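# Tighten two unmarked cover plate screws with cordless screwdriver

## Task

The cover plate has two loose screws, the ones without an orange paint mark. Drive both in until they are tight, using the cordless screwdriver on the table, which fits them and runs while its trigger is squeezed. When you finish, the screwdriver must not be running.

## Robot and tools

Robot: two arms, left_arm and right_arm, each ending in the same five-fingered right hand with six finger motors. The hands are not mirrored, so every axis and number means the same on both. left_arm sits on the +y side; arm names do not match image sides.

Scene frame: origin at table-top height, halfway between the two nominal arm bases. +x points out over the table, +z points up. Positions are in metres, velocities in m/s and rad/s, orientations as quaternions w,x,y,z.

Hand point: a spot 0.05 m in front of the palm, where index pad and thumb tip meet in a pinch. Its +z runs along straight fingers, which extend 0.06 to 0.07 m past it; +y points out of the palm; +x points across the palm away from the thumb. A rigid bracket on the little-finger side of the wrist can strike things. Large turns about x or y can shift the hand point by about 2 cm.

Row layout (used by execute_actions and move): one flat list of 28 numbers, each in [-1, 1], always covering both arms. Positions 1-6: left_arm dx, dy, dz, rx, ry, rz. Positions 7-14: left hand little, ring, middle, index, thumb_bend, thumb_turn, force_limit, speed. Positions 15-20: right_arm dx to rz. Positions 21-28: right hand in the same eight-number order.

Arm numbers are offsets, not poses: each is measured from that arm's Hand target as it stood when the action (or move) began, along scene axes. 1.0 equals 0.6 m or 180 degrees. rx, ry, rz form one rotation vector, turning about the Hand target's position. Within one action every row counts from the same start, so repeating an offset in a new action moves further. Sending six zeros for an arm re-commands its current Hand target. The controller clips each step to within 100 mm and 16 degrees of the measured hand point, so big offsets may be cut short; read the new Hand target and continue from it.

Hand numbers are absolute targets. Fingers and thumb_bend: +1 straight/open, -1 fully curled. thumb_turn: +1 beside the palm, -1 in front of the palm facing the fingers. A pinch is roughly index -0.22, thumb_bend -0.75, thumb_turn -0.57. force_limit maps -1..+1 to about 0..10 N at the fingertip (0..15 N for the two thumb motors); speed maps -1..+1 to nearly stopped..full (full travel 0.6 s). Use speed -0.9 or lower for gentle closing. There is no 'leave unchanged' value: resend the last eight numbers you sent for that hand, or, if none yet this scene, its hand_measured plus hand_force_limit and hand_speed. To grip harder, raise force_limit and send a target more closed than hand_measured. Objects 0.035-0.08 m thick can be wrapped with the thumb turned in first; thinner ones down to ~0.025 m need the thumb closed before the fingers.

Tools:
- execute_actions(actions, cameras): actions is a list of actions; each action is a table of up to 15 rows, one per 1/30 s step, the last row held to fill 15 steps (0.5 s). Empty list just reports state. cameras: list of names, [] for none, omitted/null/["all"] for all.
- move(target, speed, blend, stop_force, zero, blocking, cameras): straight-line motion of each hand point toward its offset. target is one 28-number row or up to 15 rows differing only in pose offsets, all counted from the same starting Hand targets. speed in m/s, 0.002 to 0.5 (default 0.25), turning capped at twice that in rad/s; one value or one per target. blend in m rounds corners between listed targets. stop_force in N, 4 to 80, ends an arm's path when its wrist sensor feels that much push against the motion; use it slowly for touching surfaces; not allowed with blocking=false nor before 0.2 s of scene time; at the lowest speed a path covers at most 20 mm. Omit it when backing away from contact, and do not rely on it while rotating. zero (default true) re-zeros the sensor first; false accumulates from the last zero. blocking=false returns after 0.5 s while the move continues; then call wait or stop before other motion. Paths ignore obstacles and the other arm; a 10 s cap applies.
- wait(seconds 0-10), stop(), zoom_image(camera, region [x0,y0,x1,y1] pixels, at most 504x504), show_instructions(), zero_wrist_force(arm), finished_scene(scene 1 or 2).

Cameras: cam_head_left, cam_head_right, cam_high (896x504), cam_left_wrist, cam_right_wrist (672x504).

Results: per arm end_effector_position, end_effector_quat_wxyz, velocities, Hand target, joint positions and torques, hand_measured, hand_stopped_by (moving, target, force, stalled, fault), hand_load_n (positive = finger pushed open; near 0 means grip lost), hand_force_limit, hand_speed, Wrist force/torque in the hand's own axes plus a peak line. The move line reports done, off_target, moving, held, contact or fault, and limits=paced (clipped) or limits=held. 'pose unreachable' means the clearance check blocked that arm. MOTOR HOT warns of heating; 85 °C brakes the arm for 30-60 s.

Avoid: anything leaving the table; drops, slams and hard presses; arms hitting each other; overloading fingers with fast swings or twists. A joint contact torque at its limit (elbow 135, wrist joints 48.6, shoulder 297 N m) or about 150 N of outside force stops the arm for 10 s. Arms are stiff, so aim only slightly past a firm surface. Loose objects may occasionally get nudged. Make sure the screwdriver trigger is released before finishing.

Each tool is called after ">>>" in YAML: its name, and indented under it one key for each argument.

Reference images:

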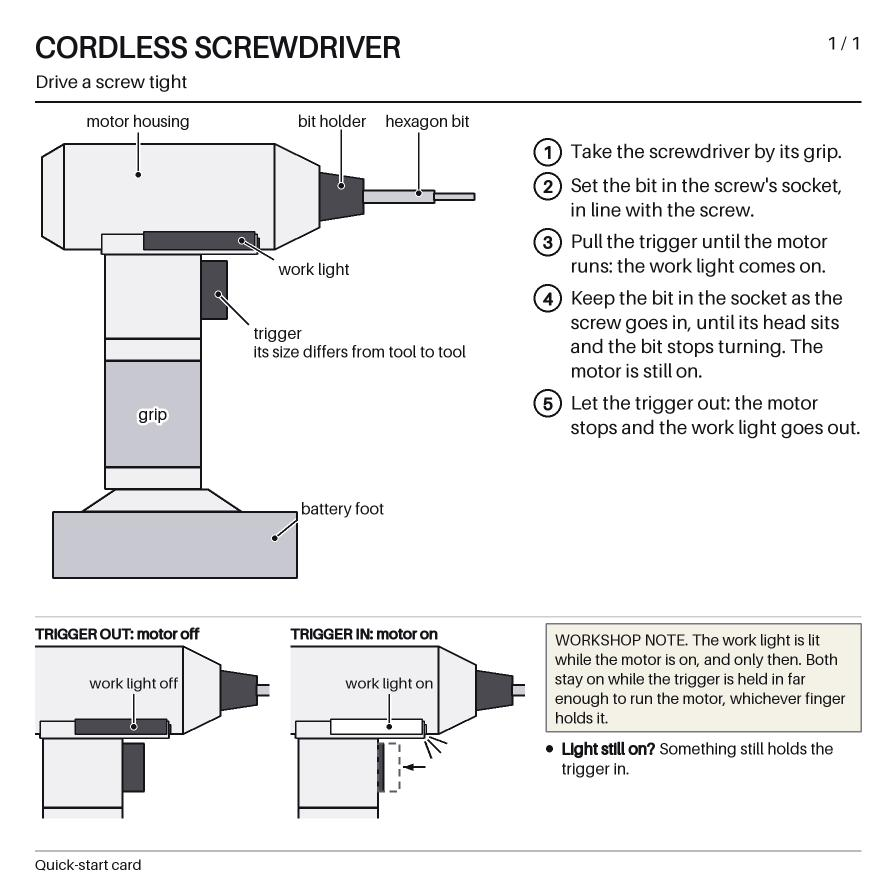

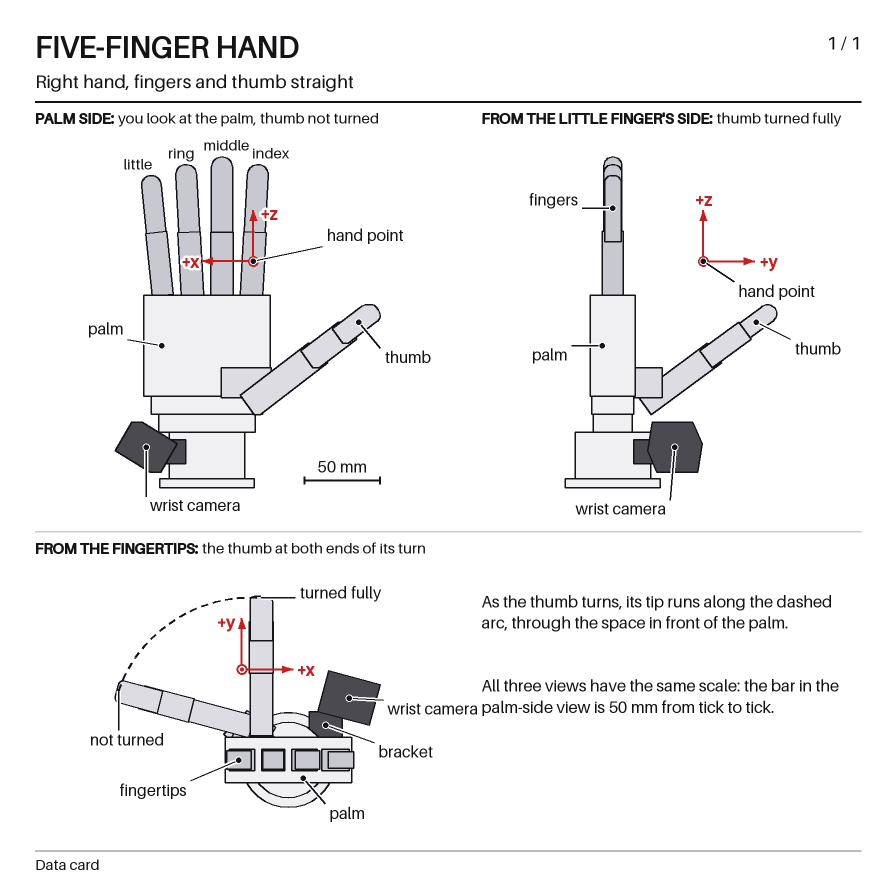

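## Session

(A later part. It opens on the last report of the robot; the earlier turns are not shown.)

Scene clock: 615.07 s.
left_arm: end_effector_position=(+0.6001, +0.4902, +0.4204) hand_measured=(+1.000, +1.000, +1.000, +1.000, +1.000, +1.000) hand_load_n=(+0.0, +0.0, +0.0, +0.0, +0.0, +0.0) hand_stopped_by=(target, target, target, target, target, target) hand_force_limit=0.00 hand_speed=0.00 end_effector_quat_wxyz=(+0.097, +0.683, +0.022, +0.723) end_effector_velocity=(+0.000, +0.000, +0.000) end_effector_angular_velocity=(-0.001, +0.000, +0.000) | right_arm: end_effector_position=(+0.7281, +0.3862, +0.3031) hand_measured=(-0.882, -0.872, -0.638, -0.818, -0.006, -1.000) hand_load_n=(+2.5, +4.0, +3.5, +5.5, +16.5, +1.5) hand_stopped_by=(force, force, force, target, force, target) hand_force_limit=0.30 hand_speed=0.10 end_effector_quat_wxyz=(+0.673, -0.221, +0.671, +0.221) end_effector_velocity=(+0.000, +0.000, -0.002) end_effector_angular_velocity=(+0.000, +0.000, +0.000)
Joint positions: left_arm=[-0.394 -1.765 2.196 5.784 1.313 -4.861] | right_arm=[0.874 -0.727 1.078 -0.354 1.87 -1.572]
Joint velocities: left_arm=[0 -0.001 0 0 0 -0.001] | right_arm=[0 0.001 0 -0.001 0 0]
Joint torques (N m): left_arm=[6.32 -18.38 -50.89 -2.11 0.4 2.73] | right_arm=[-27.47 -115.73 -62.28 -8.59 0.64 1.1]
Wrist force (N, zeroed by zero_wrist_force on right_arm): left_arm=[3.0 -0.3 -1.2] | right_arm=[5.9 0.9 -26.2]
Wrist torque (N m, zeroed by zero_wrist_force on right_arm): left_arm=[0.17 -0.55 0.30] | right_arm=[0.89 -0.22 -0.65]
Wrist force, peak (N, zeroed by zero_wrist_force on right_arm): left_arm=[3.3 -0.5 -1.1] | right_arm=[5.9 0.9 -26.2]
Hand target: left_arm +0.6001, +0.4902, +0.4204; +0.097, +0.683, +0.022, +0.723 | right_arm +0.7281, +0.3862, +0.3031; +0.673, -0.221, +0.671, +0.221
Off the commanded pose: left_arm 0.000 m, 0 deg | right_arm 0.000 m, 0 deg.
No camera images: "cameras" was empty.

>>> execute_actions:
  actions:
    - [[0,0,0,0,0,0,1,1,1,1,1,1,0,0,-0.0006,-0.00045,-0.0003,0,0,0,-0.98,-0.98,-0.98,-0.82,-0.98,-1,0.3,0.1]]
    - [[0,0,0,0,0,0,1,1,1,1,1,1,0,0,0,0,0,0,0,0,-0.98,-0.98,-0.98,-0.82,-0.98,-1,0.3,0.1]]
  cameras: ["cam_left_wrist"]

>>> wait:
  seconds: 0.7
  cameras: []

Scene clock: 616.40 s.
left_arm: end_effector_position=(+0.6001, +0.4902, +0.4204) hand_measured=(+1.000, +1.000, +1.000, +1.000, +1.000, +1.000) hand_load_n=(+0.0, +0.0, +0.0, +0.0, +0.0, +0.0) hand_stopped_by=(target, target, target, target, target, target) hand_force_limit=0.00 hand_speed=0.00 end_effector_quat_wxyz=(+0.097, +0.683, +0.022, +0.723) end_effector_velocity=(+0.000, +0.001, +0.000) end_effector_angular_velocity=(-0.001, +0.000, +0.001) | right_arm: end_effector_position=(+0.7277, +0.3859, +0.3029) hand_measured=(-0.882, -0.872, -0.638, -0.818, -0.006, -1.000) hand_load_n=(+2.0, +4.0, +3.5, +5.5, +16.0, +2.5) hand_stopped_by=(force, force, force, target, force, target) hand_force_limit=0.30 hand_speed=0.10 end_effector_quat_wxyz=(+0.673, -0.221, +0.671, +0.221) end_effector_velocity=(+0.000, +0.000, -0.001) end_effector_angular_velocity=(-0.001, +0.000, +0.000)
Joint positions: left_arm=[-0.394 -1.765 2.196 5.784 1.313 -4.861] | right_arm=[0.874 -0.728 1.08 -0.355 1.87 -1.572]
Joint velocities: left_arm=[0.001 0.001 0 -0.001 0 -0.001] | right_arm=[0 0.001 0 0 0 0]
Joint torques (N m): left_arm=[4.33 -15.42 -49.18 -2.35 0.63 2.31] | right_arm=[12.04 -128.32 -41.45 -1.84 2.75 1.72]
Wrist force (N, zeroed by zero_wrist_force on right_arm): left_arm=[3.0 -0.2 -1.0] | right_arm=[-1.6 1.6 -1.9]
Wrist torque (N m, zeroed by zero_wrist_force on right_arm): left_arm=[0.16 -0.56 0.30] | right_arm=[-0.17 -0.04 -0.98]
Wrist force, peak (N, zeroed by zero_wrist_force on right_arm): left_arm=[3.2 -0.3 -1.5] | right_arm=[5.3 1.0 -26.3]
Hand target: left_arm +0.6001, +0.4902, +0.4204; +0.097, +0.683, +0.022, +0.723 | right_arm +0.7277, +0.3859, +0.3029; +0.673, -0.221, +0.671, +0.221
Off the commanded pose: left_arm 0.000 m, 0 deg | right_arm 0.000 m, 0 deg.
Images, in order (width x height): cam_left_wrist 672x504.

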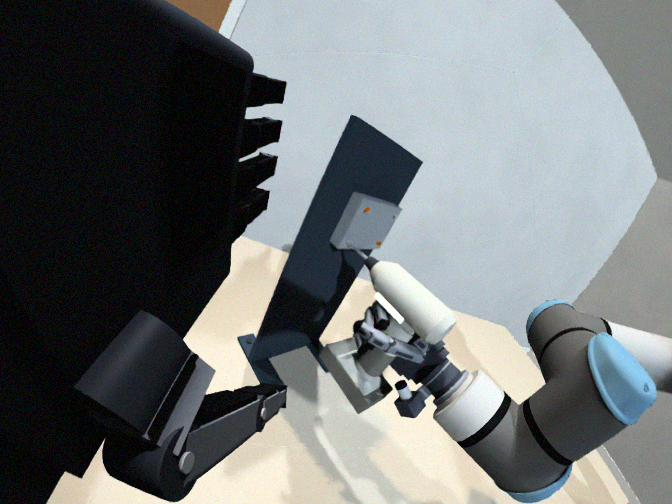

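Scene clock: 617.10 s.
left_arm: end_effector_position=(+0.6001, +0.4902, +0.4204) hand_measured=(+1.000, +1.000, +1.000, +1.000, +1.000, +1.000) hand_load_n=(+0.0, +0.0, +0.0, +0.0, +0.0, +0.0) hand_stopped_by=(target, target, target, target, target, target) hand_force_limit=0.00 hand_speed=0.00 end_effector_quat_wxyz=(+0.097, +0.683, +0.022, +0.723) end_effector_velocity=(+0.000, -0.001, +0.000) end_effector_angular_velocity=(+0.001, +0.001, -0.002) | right_arm: end_effector_position=(+0.7277, +0.3859, +0.3029) hand_measured=(-0.882, -0.872, -0.638, -0.818, -0.006, -1.000) hand_load_n=(+2.0, +4.0, +4.0, +5.5, +16.0, +2.5) hand_stopped_by=(force, force, force, target, force, target) hand_force_limit=0.30 hand_speed=0.10 end_effector_quat_wxyz=(+0.673, -0.221, +0.671, +0.221) end_effector_velocity=(+0.000, +0.000, +0.000) end_effector_angular_velocity=(+0.000, +0.000, +0.000)
Joint positions: left_arm=[-0.394 -1.765 2.196 5.784 1.313 -4.861] | right_arm=[0.874 -0.728 1.08 -0.355 1.87 -1.572]
Joint velocities: left_arm=[-0.001 0 0 0 0.001 0.001] | right_arm=[0 -0.001 0 0.001 0 0]
Joint torques (N m): left_arm=[3.94 -15.4 -49.7 -2.25 0.25 2.14] | right_arm=[13.15 -126.62 -42.04 -2.08 2.27 1.69]
Wrist force (N, zeroed by zero_wrist_force on right_arm): left_arm=[2.6 -0.6 -1.2] | right_arm=[-1.7 1.5 -2.0]
Wrist torque (N m, zeroed by zero_wrist_force on right_arm): left_arm=[0.11 -0.49 0.27] | right_arm=[-0.16 -0.01 -0.98]
Wrist force, peak (N, zeroed by zero_wrist_force on right_arm): left_arm=[3.1 -0.5 -1.5] | right_arm=[-1.7 1.7 -2.1]
Hand target: left_arm +0.6001, +0.4902, +0.4204; +0.097, +0.683, +0.022, +0.723 | right_arm +0.7277, +0.3859, +0.3029; +0.673, -0.221, +0.671, +0.221
Off the commanded pose: left_arm 0.000 m, 0 deg | right_arm 0.000 m, 0 deg.
wait: 0.70 s; at rest by 0.17 s
No camera images: "cameras" was empty.

>>> execute_actions:
  actions:
    - [[0,0,0,0,0,0,1,1,1,1,1,1,0,0,0,0,0,0,0,0,-0.98,-0.98,-0.98,-0.4,-0.98,-1,0.3,0.0]]
  cameras: ["cam_left_wrist"]

>>> move:
  target:
    - [0,0,0,0,0,0,1,1,1,1,1,1,0,0,-0.027,-0.020,0.0003,0,0,0,-0.98,-0.98,-0.98,-0.4,-0.98,-1,0.3,0.0]
  speed: 0.01
  cameras: []

>>> move:
  target:
    - [0,0,0,0,0,0,1,1,1,1,1,1,0,0,-0.08,-0.06,0,0,0,0,-0.98,-0.98,-0.98,-0.4,-0.98,-1,0.3,0.0]
  speed: 0.06

>>> zoom_image:
  camera: "cam_left_wrist"
  region: [325, 200, 425, 275]

Scene clock: 618.00 s.
left_arm: end_effector_position=(+0.6001, +0.4902, +0.4204) hand_measured=(+1.000, +1.000, +1.000, +1.000, +1.000, +1.000) hand_load_n=(+0.0, +0.0, +0.0, +0.0, +0.0, +0.0) hand_stopped_by=(target, target, target, target, target, target) hand_force_limit=0.00 hand_speed=0.00 end_effector_quat_wxyz=(+0.097, +0.683, +0.022, +0.723) end_effector_velocity=(+0.000, -0.001, +0.000) end_effector_angular_velocity=(-0.001, +0.000, -0.001) | right_arm: end_effector_position=(+0.7277, +0.3859, +0.3029) hand_measured=(-0.882, -0.872, -0.638, -0.400, -0.006, -1.000) hand_load_n=(+3.0, +5.0, +4.5, +0.0, +16.0, +3.0) hand_stopped_by=(force, force, force, target, force, target) hand_force_limit=0.30 hand_speed=0.00 end_effector_quat_wxyz=(+0.673, -0.221, +0.671, +0.221) end_effector_velocity=(+0.000, +0.000, +0.001) end_effector_angular_velocity=(+0.000, +0.000, +0.000)
Joint positions: left_arm=[-0.394 -1.765 2.196 5.784 1.313 -4.861] | right_arm=[0.874 -0.728 1.08 -0.355 1.87 -1.572]
Joint velocities: left_arm=[-0.002 0 0 0 -0.001 -0.001] | right_arm=[0 -0.001 0 0.001 0 0]
Joint torques (N m): left_arm=[6.48 -17.82 -48.86 -2.36 0.16 2.44] | right_arm=[9.77 -124.05 -46.9 -3.52 1.14 1.71]
Wrist force (N, zeroed by zero_wrist_force on right_arm): left_arm=[2.9 -0.2 -1.3] | right_arm=[-1.0 -2.1 -1.7]
Wrist torque (N m, zeroed by zero_wrist_force on right_arm): left_arm=[0.18 -0.53 0.30] | right_arm=[0.24 -0.20 0.01]
Wrist force, peak (N, zeroed by zero_wrist_force on right_arm): left_arm=[3.2 -0.3 -1.4] | right_arm=[0.5 -1.2 -9.2]
Hand target: left_arm +0.6001, +0.4902, +0.4204; +0.097, +0.683, +0.022, +0.723 | right_arm +0.7277, +0.3859, +0.3029; +0.673, -0.221, +0.671, +0.221
Off the commanded pose: left_arm 0.000 m, 0 deg | right_arm 0.000 m, 0 deg.
Images, in order (width x height): cam_left_wrist 672x504.

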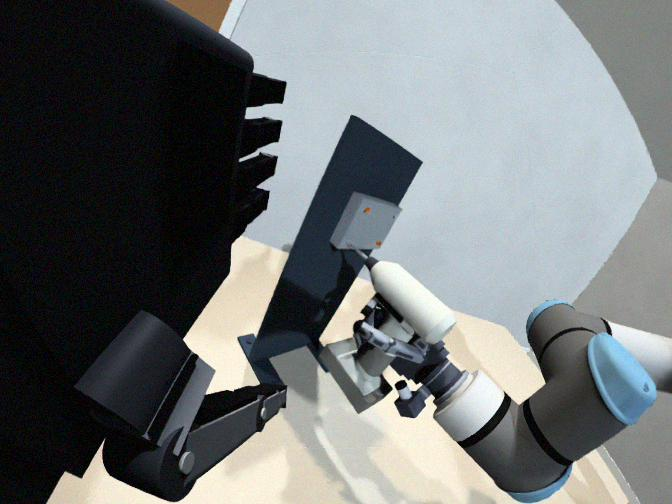

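Scene clock: 620.27 s.
left_arm: end_effector_position=(+0.6001, +0.4902, +0.4204) hand_measured=(+1.000, +1.000, +1.000, +1.000, +1.000, +1.000) hand_load_n=(+0.0, +0.0, +0.0, +0.0, +0.0, +0.0) hand_stopped_by=(target, target, target, target, target, target) hand_force_limit=0.00 hand_speed=0.00 end_effector_quat_wxyz=(+0.097, +0.683, +0.022, +0.723) end_effector_velocity=(+0.000, +0.000, +0.000) end_effector_angular_velocity=(+0.001, +0.000, +0.000) | right_arm: end_effector_position=(+0.7115, +0.3738, +0.3031) hand_measured=(-0.882, -0.872, -0.638, -0.400, -0.006, -1.000) hand_load_n=(+3.0, +5.5, +4.5, +0.0, +14.5, +3.0) hand_stopped_by=(force, force, force, target, force, target) hand_force_limit=0.30 hand_speed=0.00 end_effector_quat_wxyz=(+0.673, -0.221, +0.671, +0.221) end_effector_velocity=(+0.000, +0.000, +0.001) end_effector_angular_velocity=(+0.000, -0.001, +0.000)
Joint positions: left_arm=[-0.394 -1.765 2.196 5.784 1.313 -4.861] | right_arm=[0.88 -0.759 1.137 -0.381 1.876 -1.572]
Joint velocities: left_arm=[0 -0.001 0 0.001 0.001 0.001] | right_arm=[0 0 -0.001 0 0 0]
Joint torques (N m): left_arm=[2.57 -15.38 -49.13 -2.45 -0.19 2.17] | right_arm=[9.81 -111.16 -53.08 -4.52 1.64 -0.84]
Wrist force (N, zeroed by zero_wrist_force on right_arm): left_arm=[2.7 -0.2 -1.3] | right_arm=[0.0 0.1 -0.5]
Wrist torque (N m, zeroed by zero_wrist_force on right_arm): left_arm=[0.19 -0.50 0.29] | right_arm=[0.05 0.02 -0.01]
Wrist force, peak (N, zeroed by zero_wrist_force on right_arm): left_arm=[3.1 -0.3 -1.5] | right_arm=[-2.0 -2.3 0.2]
Hand target: left_arm +0.6001, +0.4902, +0.4204; +0.097, +0.683, +0.022, +0.723 | right_arm +0.7115, +0.3739, +0.3031; +0.673, -0.221, +0.671, +0.221
Off the commanded pose: left_arm 0.000 m, 0 deg | right_arm 0.000 m, 0 deg.
move: done
No camera images: "cameras" was empty.

Scene clock: 621.57 s.
left_arm: end_effector_position=(+0.6001, +0.4902, +0.4204) hand_measured=(+1.000, +1.000, +1.000, +1.000, +1.000, +1.000) hand_load_n=(+0.0, +0.0, +0.0, +0.0, +0.0, +0.0) hand_stopped_by=(target, target, target, target, target, target) hand_force_limit=0.00 hand_speed=0.00 end_effector_quat_wxyz=(+0.097, +0.683, +0.022, +0.723) end_effector_velocity=(+0.000, -0.001, +0.000) end_effector_angular_velocity=(-0.001, +0.000, -0.002) | right_arm: end_effector_position=(+0.6634, +0.3379, +0.3031) hand_measured=(-0.882, -0.872, -0.638, -0.400, -0.006, -1.000) hand_load_n=(+3.0, +5.5, +5.0, +0.0, +14.5, +3.0) hand_stopped_by=(force, force, force, target, force, target) hand_force_limit=0.30 hand_speed=0.00 end_effector_quat_wxyz=(+0.673, -0.221, +0.671, +0.221) end_effector_velocity=(+0.001, +0.001, -0.002) end_effector_angular_velocity=(-0.002, +0.002, +0.001)
Joint positions: left_arm=[-0.394 -1.765 2.196 5.784 1.313 -4.861] | right_arm=[0.899 -0.845 1.293 -0.451 1.895 -1.572]
Joint velocities: left_arm=[-0.001 0 0 0 0.001 -0.001] | right_arm=[0 0.004 -0.004 0.003 -0.001 0]
Joint torques (N m): left_arm=[5.14 -18.08 -47.81 -2.01 0.57 2.85] | right_arm=[-14.31 -101.53 -48.46 -1.51 -0.7 -1.96]
Wrist force (N, zeroed by zero_wrist_force on right_arm): left_arm=[2.8 -0.3 -1.4] | right_arm=[-0.1 0.0 -0.1]
Wrist torque (N m, zeroed by zero_wrist_force on right_arm): left_arm=[0.18 -0.52 0.29] | right_arm=[0.01 0.00 -0.02]
Wrist force, peak (N, zeroed by zero_wrist_force on right_arm): left_arm=[3.2 -0.3 -1.5] | right_arm=[-0.1 -0.1 -1.6]
Hand target: left_arm +0.6001, +0.4902, +0.4204; +0.097, +0.683, +0.022, +0.723 | right_arm +0.6635, +0.3378, +0.3030; +0.673, -0.221, +0.671, +0.221
Off the commanded pose: left_arm 0.000 m, 0 deg | right_arm 0.000 m, 0 deg.
move: done

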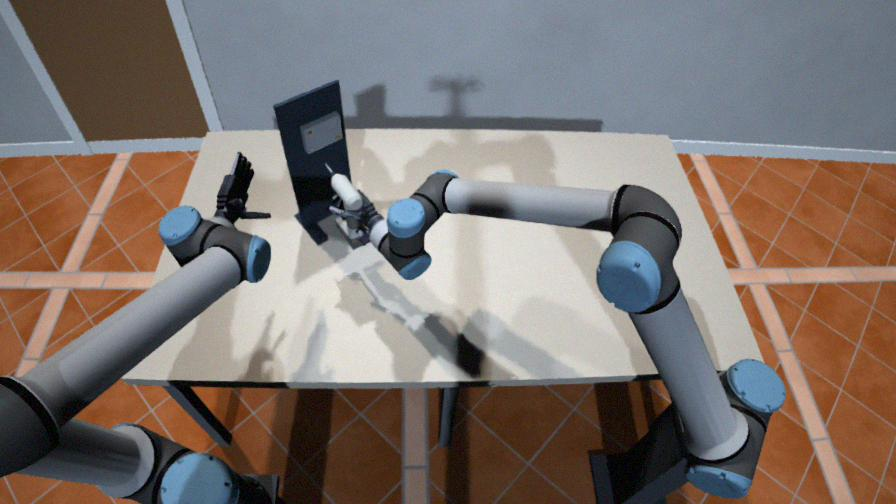

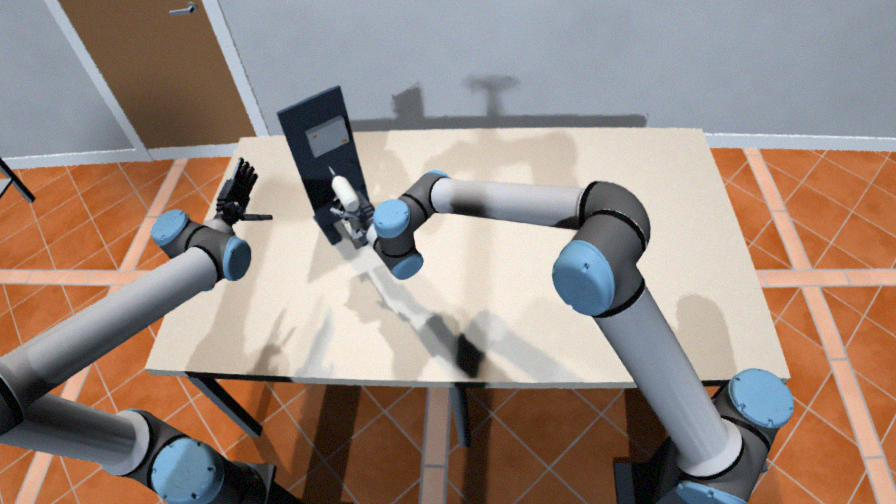

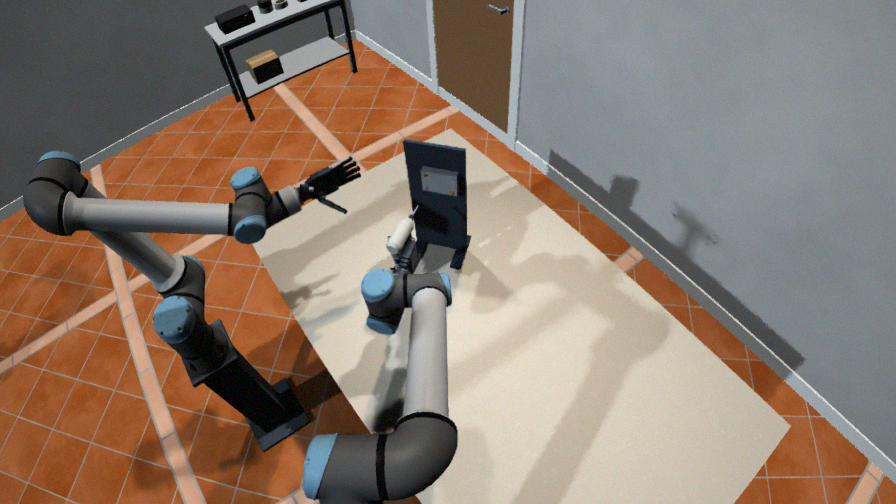

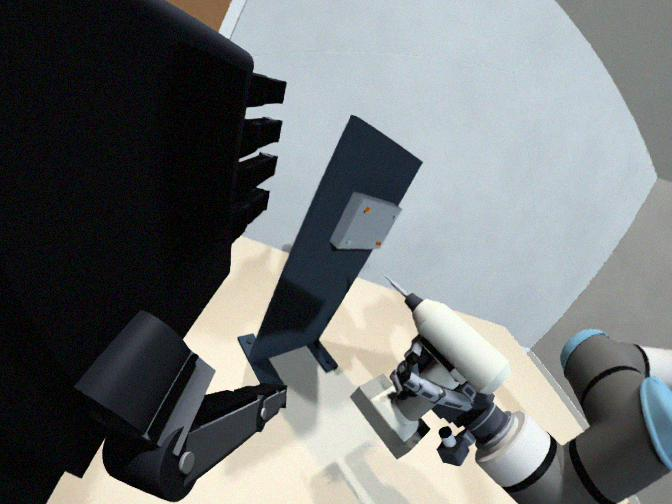

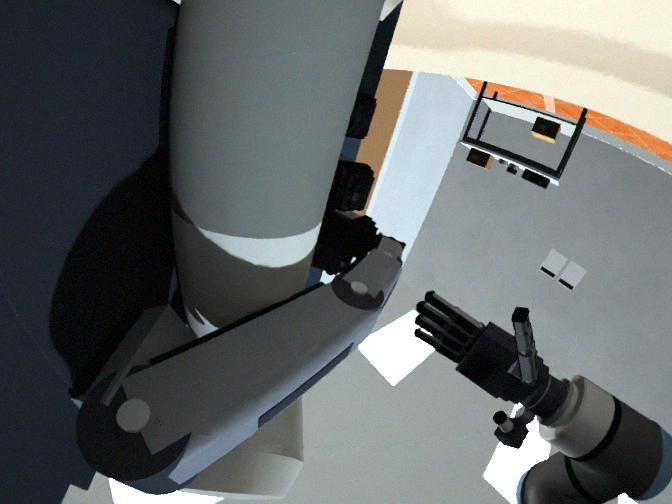

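Scaled by 5.040 from the camera's 672x504 image, which has a finer 960x720 frame.

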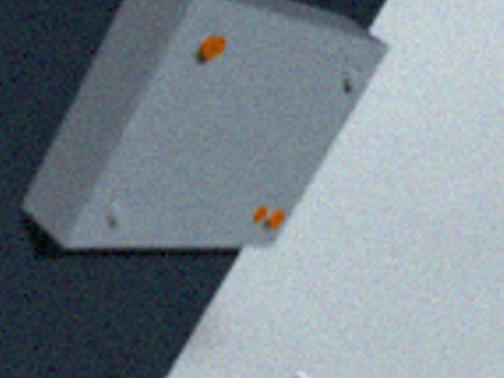

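>>> move:
  target:
    - [0,0,0,0,0,0,1,1,1,1,1,1,0,0,-0.03,-0.16,0,0,0,0,-0.98,-0.98,-0.98,-0.4,-0.98,-1,0.3,0.0]
    - [0,0,0,0,0,0,1,1,1,1,1,1,0,0,-0.03,-0.16,-0.23,0,0,0,-0.98,-0.98,-0.98,-0.4,-0.98,-1,0.3,0.0]
  blend: [0.03,0]
  speed: 0.1
  cameras: ["cam_head_left"]

>>> move:
  target: [0,0,0,0,0,0,1,1,1,1,1,1,0,0,0,0,-0.07,0,0,0,-0.98,-0.98,-0.98,-0.4,-0.98,-1,0.3,0.0]
  speed: 0.008
  stop_force: 5
  cameras: ["cam_left_wrist","cam_high"]

Scene clock: 624.50 s.
left_arm: end_effector_position=(+0.6001, +0.4902, +0.4204) hand_measured=(+1.000, +1.000, +1.000, +1.000, +1.000, +1.000) hand_load_n=(+0.0, +0.0, +0.0, +0.0, +0.0, +0.0) hand_stopped_by=(target, target, target, target, target, target) hand_force_limit=0.00 hand_speed=0.00 end_effector_quat_wxyz=(+0.097, +0.683, +0.022, +0.723) end_effector_velocity=(+0.000, +0.000, +0.000) end_effector_angular_velocity=(+0.000, +0.000, +0.000) | right_arm: end_effector_position=(+0.6455, +0.2418, +0.1649) hand_measured=(-0.882, -0.872, -0.638, -0.400, -0.006, -1.000) hand_load_n=(+3.0, +6.0, +4.5, +0.0, +14.5, +3.5) hand_stopped_by=(force, force, force, target, force, target) hand_force_limit=0.30 hand_speed=0.00 end_effector_quat_wxyz=(+0.673, -0.221, +0.671, +0.221) end_effector_velocity=(+0.000, +0.000, +0.003) end_effector_angular_velocity=(+0.001, -0.001, +0.000)
Joint positions: left_arm=[-0.394 -1.765 2.196 5.784 1.313 -4.861] | right_arm=[0.85 -0.849 1.593 -0.747 1.846 -1.572]
Joint velocities: left_arm=[0.001 0 0 0 0 0] | right_arm=[0 -0.003 -0.001 0.003 0 0]
Joint torques (N m): left_arm=[6.3 -16.07 -48.28 -2.02 0.98 2.29] | right_arm=[13.72 -110.14 -42.97 -1.38 1.97 0.55]
Wrist force (N, zeroed by zero_wrist_force on right_arm): left_arm=[2.9 -0.1 -1.5] | right_arm=[-0.2 0.6 -0.6]
Wrist torque (N m, zeroed by zero_wrist_force on right_arm): left_arm=[0.22 -0.52 0.30] | right_arm=[0.13 0.00 0.00]
Wrist force, peak (N, zeroed by zero_wrist_force on right_arm): left_arm=[3.3 -0.4 -1.8] | right_arm=[2.1 0.3 -0.6]
Hand target: left_arm +0.6001, +0.4902, +0.4204; +0.097, +0.683, +0.022, +0.723 | right_arm +0.6455, +0.2419, +0.1650; +0.673, -0.221, +0.671, +0.221
Off the commanded pose: left_arm 0.000 m, 0 deg | right_arm 0.000 m, 0 deg.
move: done
Images, in order (width x height): cam_head_left 896x504.

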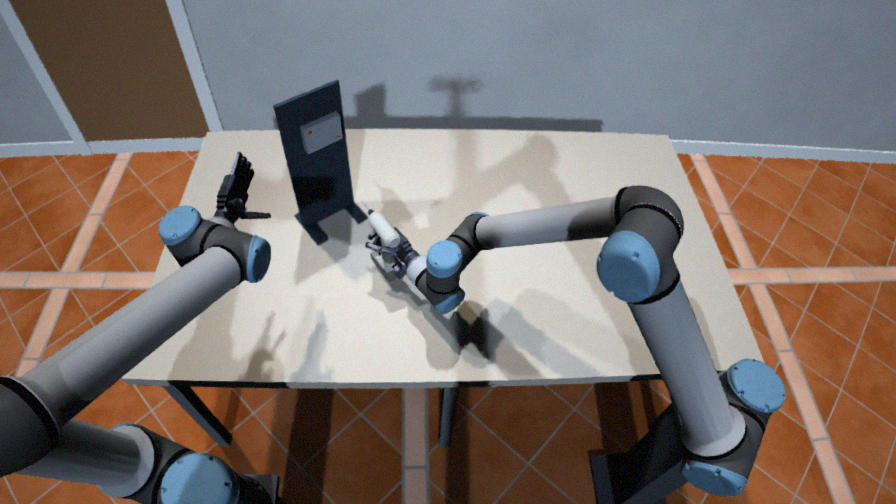

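Scene clock: 629.13 s.
left_arm: end_effector_position=(+0.6001, +0.4902, +0.4204) hand_measured=(+1.000, +1.000, +1.000, +1.000, +1.000, +1.000) hand_load_n=(+0.0, +0.0, +0.0, +0.0, +0.0, +0.0) hand_stopped_by=(target, target, target, target, target, target) hand_force_limit=0.00 hand_speed=0.00 end_effector_quat_wxyz=(+0.097, +0.683, +0.022, +0.723) end_effector_velocity=(+0.000, +0.000, +0.000) end_effector_angular_velocity=(+0.000, +0.000, +0.001) | right_arm: end_effector_position=(+0.6455, +0.2419, +0.1361) hand_measured=(-0.882, -0.872, -0.638, -0.400, -0.006, -1.000) hand_load_n=(+4.0, +6.5, +4.5, +0.0, +15.0, +2.5) hand_stopped_by=(force, force, force, target, force, target) hand_force_limit=0.30 hand_speed=0.00 end_effector_quat_wxyz=(+0.673, -0.221, +0.671, +0.221) end_effector_velocity=(+0.000, +0.000, +0.001) end_effector_angular_velocity=(+0.001, -0.001, +0.000)
Joint positions: left_arm=[-0.394 -1.765 2.196 5.784 1.313 -4.861] | right_arm=[0.85 -0.816 1.598 -0.785 1.846 -1.572]
Joint velocities: left_arm=[0 0 0 0 0 0] | right_arm=[0 0 0 -0.001 0.001 0]
Joint torques (N m): left_arm=[5.84 -17 -48.42 -1.47 0.22 2.62] | right_arm=[13.26 -110.81 -32.16 -1.44 1.99 -0.48]
Wrist force (N, zeroed by zero_wrist_force on right_arm): left_arm=[3.2 -0.4 -1.4] | right_arm=[-1.9 -0.1 0.1]
Wrist torque (N m, zeroed by zero_wrist_force on right_arm): left_arm=[0.16 -0.57 0.31] | right_arm=[-0.01 -0.10 -0.02]
Wrist force, peak (N, zeroed by zero_wrist_force on right_arm): left_arm=[3.4 -0.3 -1.3] | right_arm=[-8.2 -0.5 -1.8]
Hand target: left_arm +0.6001, +0.4902, +0.4204; +0.097, +0.683, +0.022, +0.723 | right_arm +0.6455, +0.2419, +0.1361; +0.673, -0.221, +0.671, +0.221
Off the commanded pose: left_arm 0.000 m, 0 deg | right_arm 0.013 m, 0 deg.
move: contact (right_arm)
Images, in order (width x height): cam_high 896x504, cam_left_wrist 672x504.

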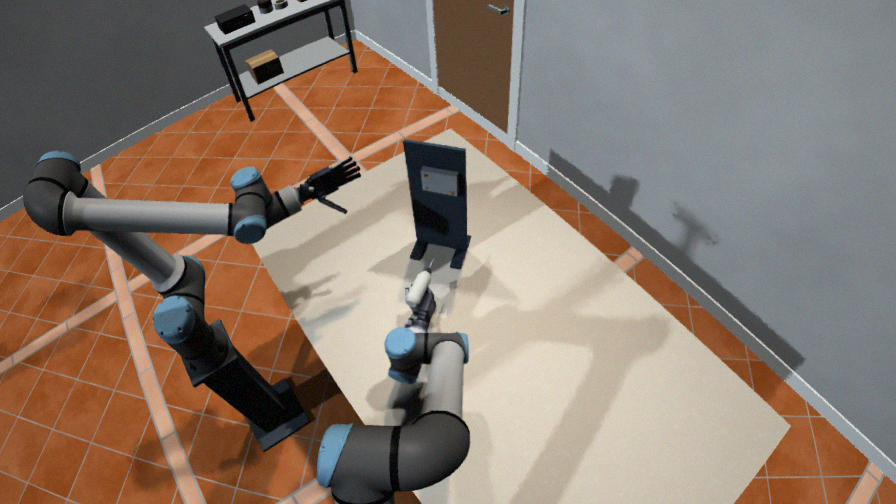

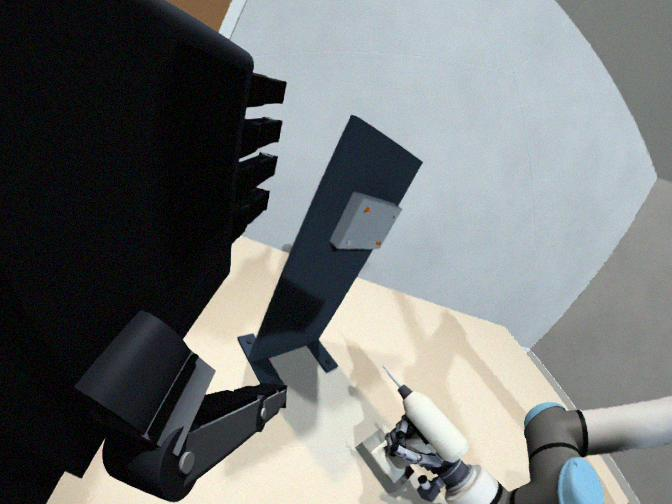

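>>> move:
  target: [0,0,0,0,0,0,1,1,1,1,1,1,0,0,0,0,-0.01,0,0,0,-0.98,-0.98,-0.98,-0.4,-0.98,-1,0.3,0.0]
  speed: 0.003
  stop_force: 9
  zero: false
  cameras: ["cam_left_wrist","cam_high"]

>>> zoom_image:
  camera: "cam_left_wrist"
  region: [340, 350, 480, 500]

>>> zoom_image:
  camera: "cam_high"
  region: [370, 240, 470, 330]

Scene clock: 630.03 s.
left_arm: end_effector_position=(+0.6001, +0.4902, +0.4204) hand_measured=(+1.000, +1.000, +1.000, +1.000, +1.000, +1.000) hand_load_n=(+0.0, +0.0, +0.0, +0.0, +0.0, +0.5) hand_stopped_by=(target, target, target, target, target, target) hand_force_limit=0.00 hand_speed=0.00 end_effector_quat_wxyz=(+0.097, +0.683, +0.022, +0.723) end_effector_velocity=(+0.000, +0.001, +0.000) end_effector_angular_velocity=(+0.001, +0.000, +0.002) | right_arm: end_effector_position=(+0.6455, +0.2419, +0.1358) hand_measured=(-0.882, -0.872, -0.638, -0.400, -0.006, -1.000) hand_load_n=(+4.5, +6.0, +4.5, +0.0, +14.5, +3.0) hand_stopped_by=(force, force, force, target, force, target) hand_force_limit=0.30 hand_speed=0.00 end_effector_quat_wxyz=(+0.673, -0.221, +0.671, +0.221) end_effector_velocity=(+0.000, +0.000, +0.002) end_effector_angular_velocity=(+0.001, -0.001, +0.000)
Joint positions: left_arm=[-0.394 -1.765 2.196 5.784 1.313 -4.861] | right_arm=[0.85 -0.816 1.598 -0.785 1.846 -1.572]
Joint velocities: left_arm=[0.001 0.001 0 0 -0.001 0.001] | right_arm=[0 -0.001 0 0 0 0]
Joint torques (N m): left_arm=[4.93 -17.39 -49.07 -1.18 0.5 2.43] | right_arm=[13.61 -103.85 -30.52 0.78 1.91 -0.32]
Wrist force (N, zeroed by zero_wrist_force on right_arm): left_arm=[2.5 -0.2 -1.1] | right_arm=[-8.2 0.1 -0.9]
Wrist torque (N m, zeroed by zero_wrist_force on right_arm): left_arm=[0.17 -0.47 0.27] | right_arm=[0.03 -0.01 -0.08]
Wrist force, peak (N, zeroed by zero_wrist_force on right_arm): left_arm=[2.9 -0.2 -1.7] | right_arm=[-9.7 -0.5 -2.0]
Hand target: left_arm +0.6001, +0.4902, +0.4204; +0.097, +0.683, +0.022, +0.723 | right_arm +0.6455, +0.2419, +0.1359; +0.673, -0.221, +0.671, +0.221
Off the commanded pose: left_arm 0.000 m, 0 deg | right_arm 0.006 m, 0 deg.
move: contact (right_arm)
Images, in order (width x height): cam_high 896x504, cam_left_wrist 672x504.

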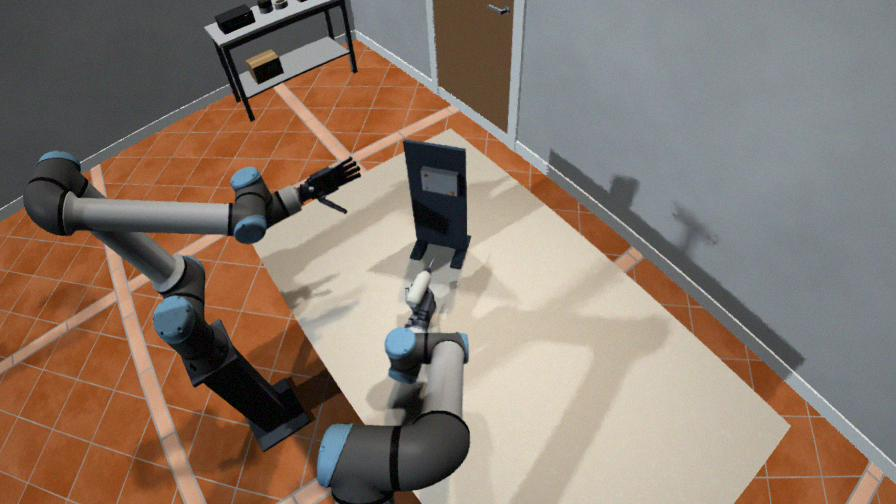

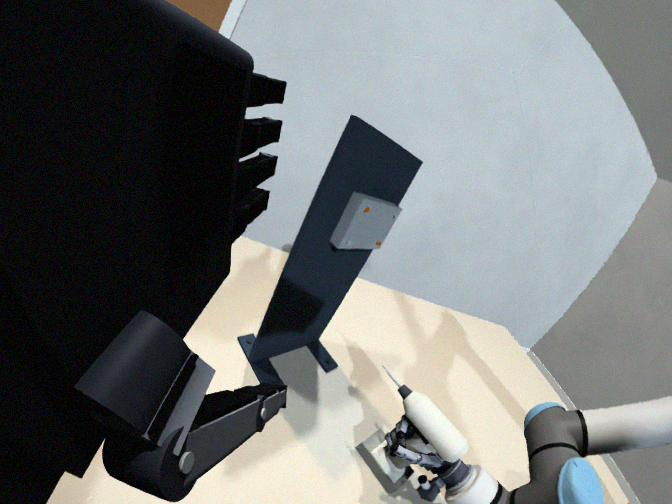

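Scaled by 3.360 from the camera's 672x504 image, which has a finer 960x720 frame.

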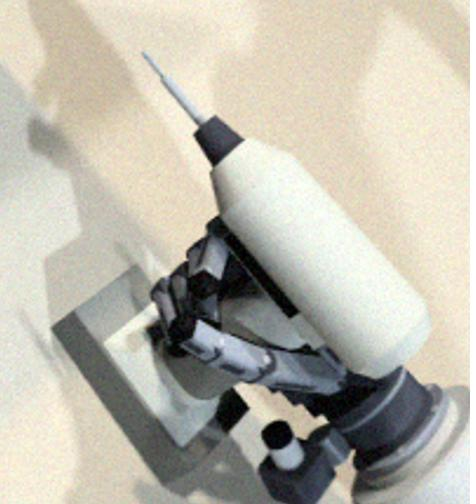

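Scaled by 5.040.

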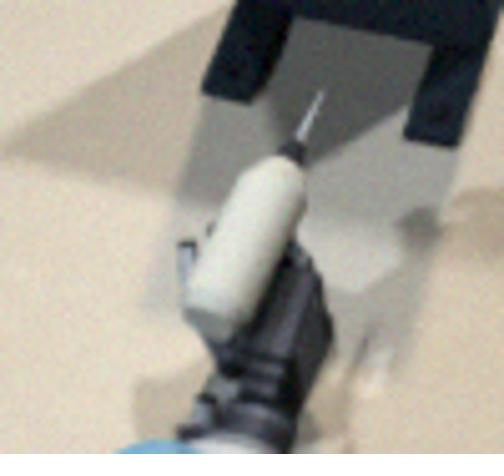

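>>> wait:
  seconds: 0

>>> zoom_image:
  camera: "cam_high"
  region: [320, 210, 520, 350]

>>> zoom_image:
  camera: "cam_head_right"
  region: [300, 150, 700, 450]

Scene clock: 630.57 s.
left_arm: end_effector_position=(+0.6001, +0.4902, +0.4204) hand_measured=(+1.000, +1.000, +1.000, +1.000, +1.000, +1.000) hand_load_n=(+0.0, +0.0, +0.0, +0.0, +0.0, +0.5) hand_stopped_by=(target, target, target, target, target, target) hand_force_limit=0.00 hand_speed=0.00 end_effector_quat_wxyz=(+0.097, +0.683, +0.022, +0.723) end_effector_velocity=(+0.000, +0.000, +0.000) end_effector_angular_velocity=(+0.000, -0.001, -0.001) | right_arm: end_effector_position=(+0.6455, +0.2419, +0.1358) hand_measured=(-0.882, -0.872, -0.638, -0.400, -0.006, -1.000) hand_load_n=(+4.5, +6.5, +4.5, +0.0, +14.5, +2.5) hand_stopped_by=(force, force, force, target, force, target) hand_force_limit=0.30 hand_speed=0.00 end_effector_quat_wxyz=(+0.673, -0.221, +0.671, +0.221) end_effector_velocity=(+0.000, +0.000, +0.001) end_effector_angular_velocity=(+0.001, -0.001, +0.000)
Joint positions: left_arm=[-0.394 -1.765 2.196 5.784 1.313 -4.861] | right_arm=[0.85 -0.816 1.598 -0.785 1.846 -1.572]
Joint velocities: left_arm=[0 0 0 -0.001 0 0] | right_arm=[0 -0.001 0 -0.001 0 0]
Joint torques (N m): left_arm=[5.7 -17.44 -47.35 -1.8 0.09 2.57] | right_arm=[13.82 -104.92 -31.83 0.19 2.11 -0.4]
Wrist force (N, zeroed by zero_wrist_force on right_arm): left_arm=[2.7 -0.4 -1.1] | right_arm=[-6.8 0.3 -0.2]
Wrist torque (N m, zeroed by zero_wrist_force on right_arm): left_arm=[0.15 -0.50 0.28] | right_arm=[0.00 -0.08 -0.03]
Wrist force, peak (N, zeroed by zero_wrist_force on right_arm): left_arm=[3.2 -0.3 -1.5] | right_arm=[-8.2 0.4 -0.7]
Hand target: left_arm +0.6001, +0.4902, +0.4204; +0.097, +0.683, +0.022, +0.723 | right_arm +0.6455, +0.2419, +0.1359; +0.673, -0.221, +0.671, +0.221
Off the commanded pose: left_arm 0.000 m, 0 deg | right_arm 0.006 m, 0 deg.

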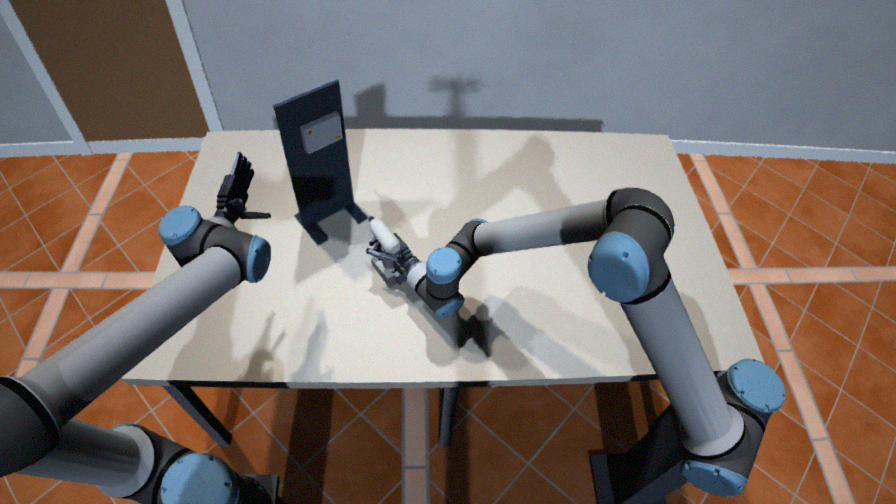

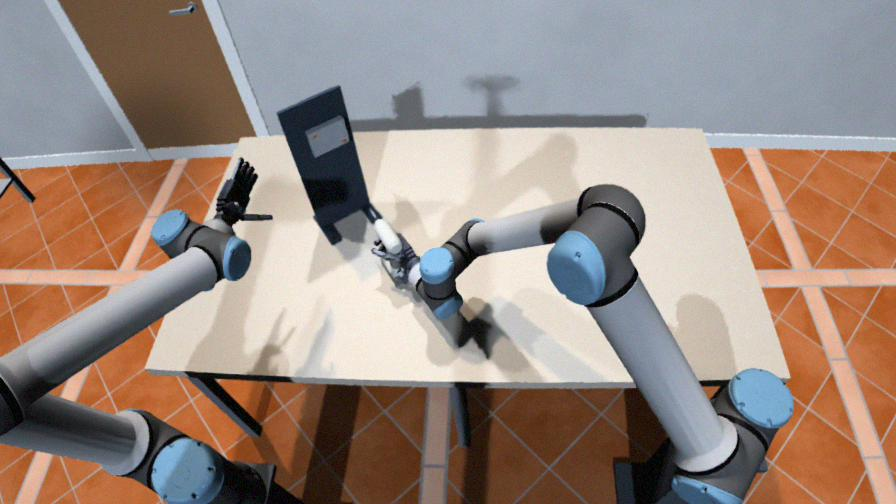

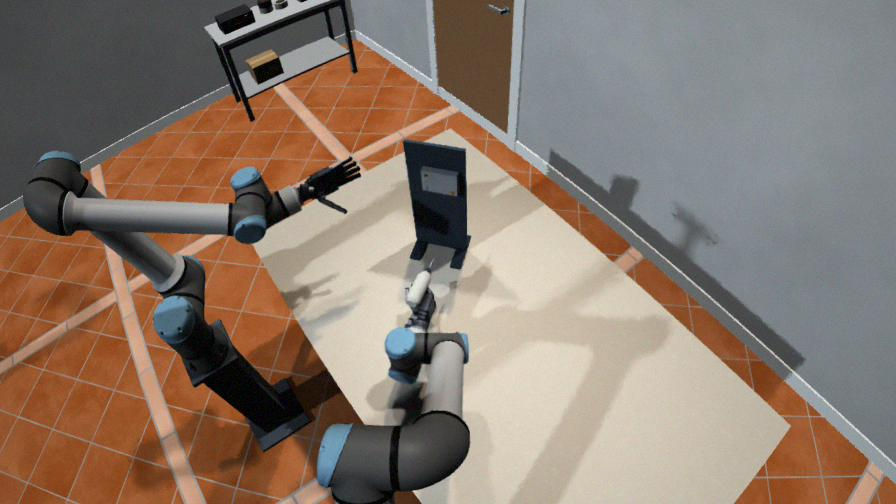

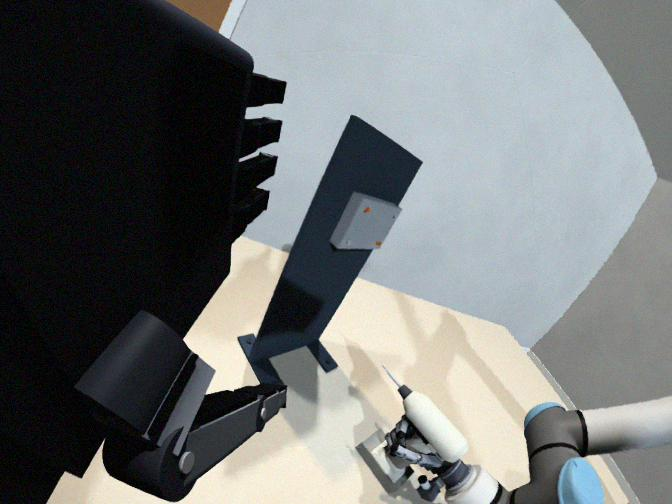

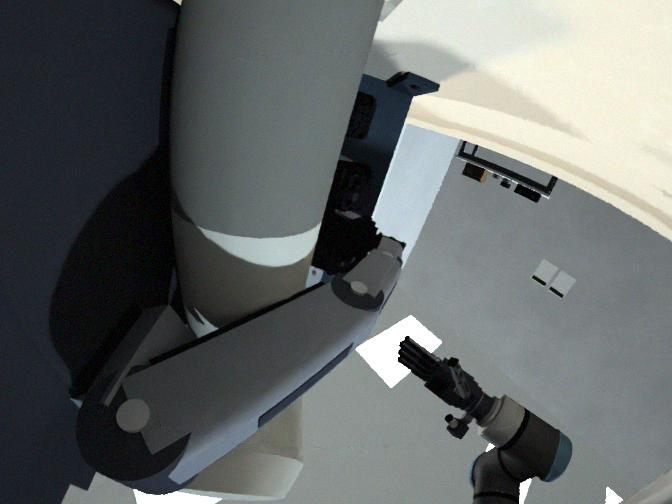

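Scaled by 2.520.

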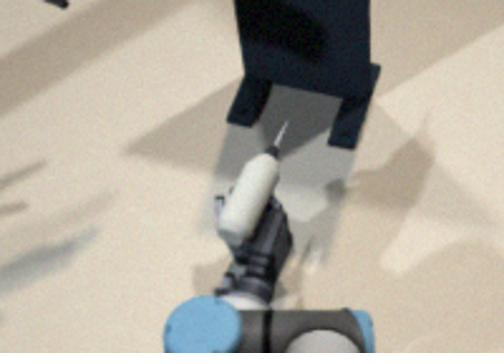

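Scaled by 1.260.

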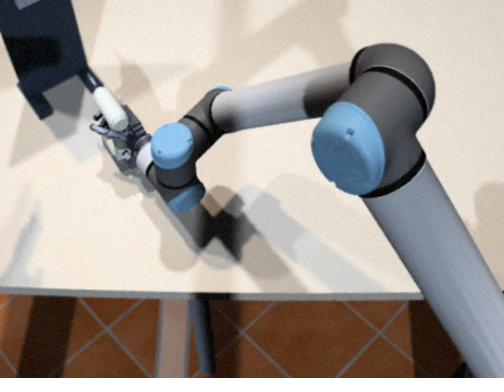

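>>> move:
  target: [0,0,0,0,0,0,1,1,1,1,1,1,0,0,0,0,0,0,0,0,1,1,1,1,1,-1,0.3,-0.8]
  cameras: ["cam_left_wrist","cam_high","cam_head_right"]

>>> zoom_image:
  camera: "cam_left_wrist"
  region: [330, 340, 550, 504]

Scene clock: 636.47 s.
left_arm: end_effector_position=(+0.6001, +0.4902, +0.4204) hand_measured=(+1.000, +1.000, +1.000, +1.000, +1.000, +1.000) hand_load_n=(+0.0, +0.0, +0.0, +0.0, +0.0, +0.0) hand_stopped_by=(target, target, target, target, target, target) hand_force_limit=0.00 hand_speed=0.00 end_effector_quat_wxyz=(+0.097, +0.683, +0.022, +0.723) end_effector_velocity=(+0.000, +0.000, +0.000) end_effector_angular_velocity=(+0.000, +0.000, -0.001) | right_arm: end_effector_position=(+0.6455, +0.2419, +0.1359) hand_measured=(+0.916, +0.928, +1.000, +1.000, +1.000, -1.000) hand_load_n=(+0.0, +0.0, +0.0, +0.0, +0.0, +0.0) hand_stopped_by=(moving, moving, target, target, target, target) hand_force_limit=0.30 hand_speed=-0.80 end_effector_quat_wxyz=(+0.673, -0.221, +0.671, +0.221) end_effector_velocity=(+0.000, +0.000, -0.001) end_effector_angular_velocity=(+0.000, +0.000, +0.000)
Joint positions: left_arm=[-0.394 -1.765 2.196 5.784 1.313 -4.861] | right_arm=[0.85 -0.816 1.598 -0.785 1.846 -1.572]
Joint velocities: left_arm=[0 0 0 0 0.001 0] | right_arm=[0 0.001 0 -0.001 0 0]
Joint torques (N m): left_arm=[7.04 -17.88 -48.12 -1.24 0.39 2.41] | right_arm=[11.55 -101.98 -40.44 -4.6 1.88 -0.33]
Wrist force (N, zeroed by zero_wrist_force on right_arm): left_arm=[2.7 -0.2 -1.1] | right_arm=[-1.3 0.1 -0.8]
Wrist torque (N m, zeroed by zero_wrist_force on right_arm): left_arm=[0.18 -0.50 0.29] | right_arm=[0.04 0.13 -0.01]
Wrist force, peak (N, zeroed by zero_wrist_force on right_arm): left_arm=[3.1 -0.3 -1.8] | right_arm=[-7.2 -0.1 -0.2]
Hand target: left_arm +0.6001, +0.4902, +0.4204; +0.097, +0.683, +0.022, +0.723 | right_arm +0.6455, +0.2419, +0.1359; +0.673, -0.221, +0.671, +0.221
Off the commanded pose: left_arm 0.000 m, 0 deg | right_arm 0.000 m, 0 deg.
move: moving (right_arm; no rest 5 s after the path's end)
Images, in order (width x height): cam_head_right 896x504, cam_high 896x504, cam_left_wrist 672x504.

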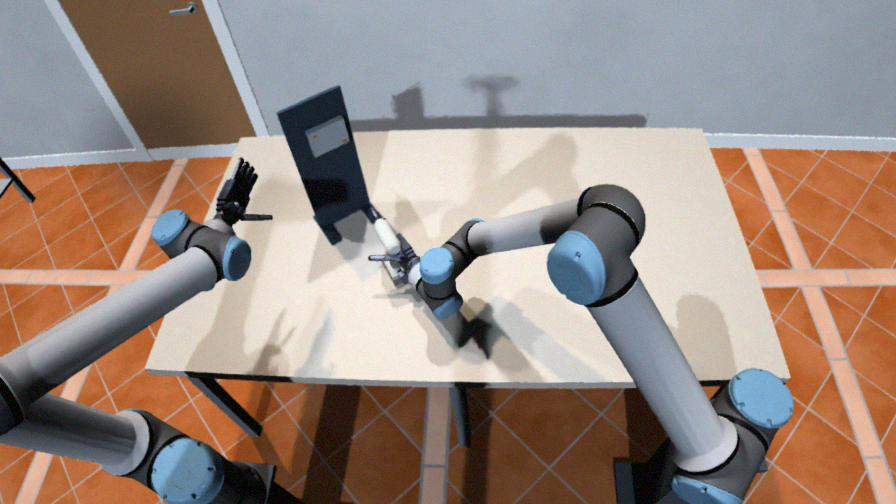

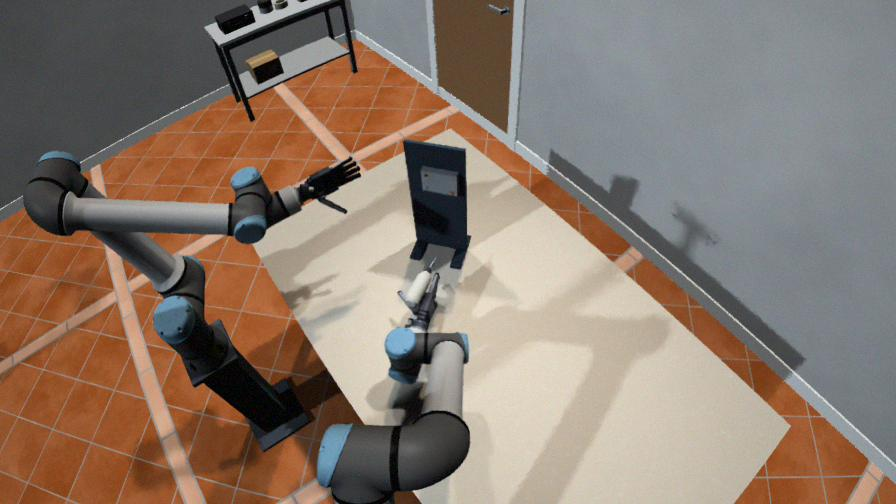

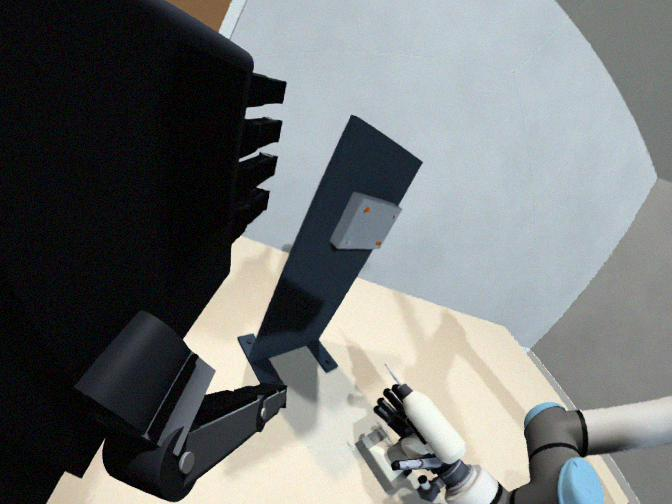

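Scaled by 2.291 from the camera's 672x504 image, which has a finer 960x720 frame.

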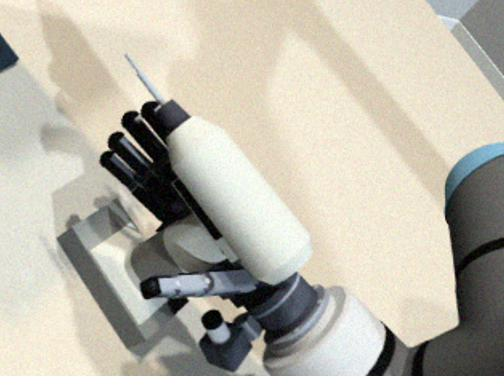

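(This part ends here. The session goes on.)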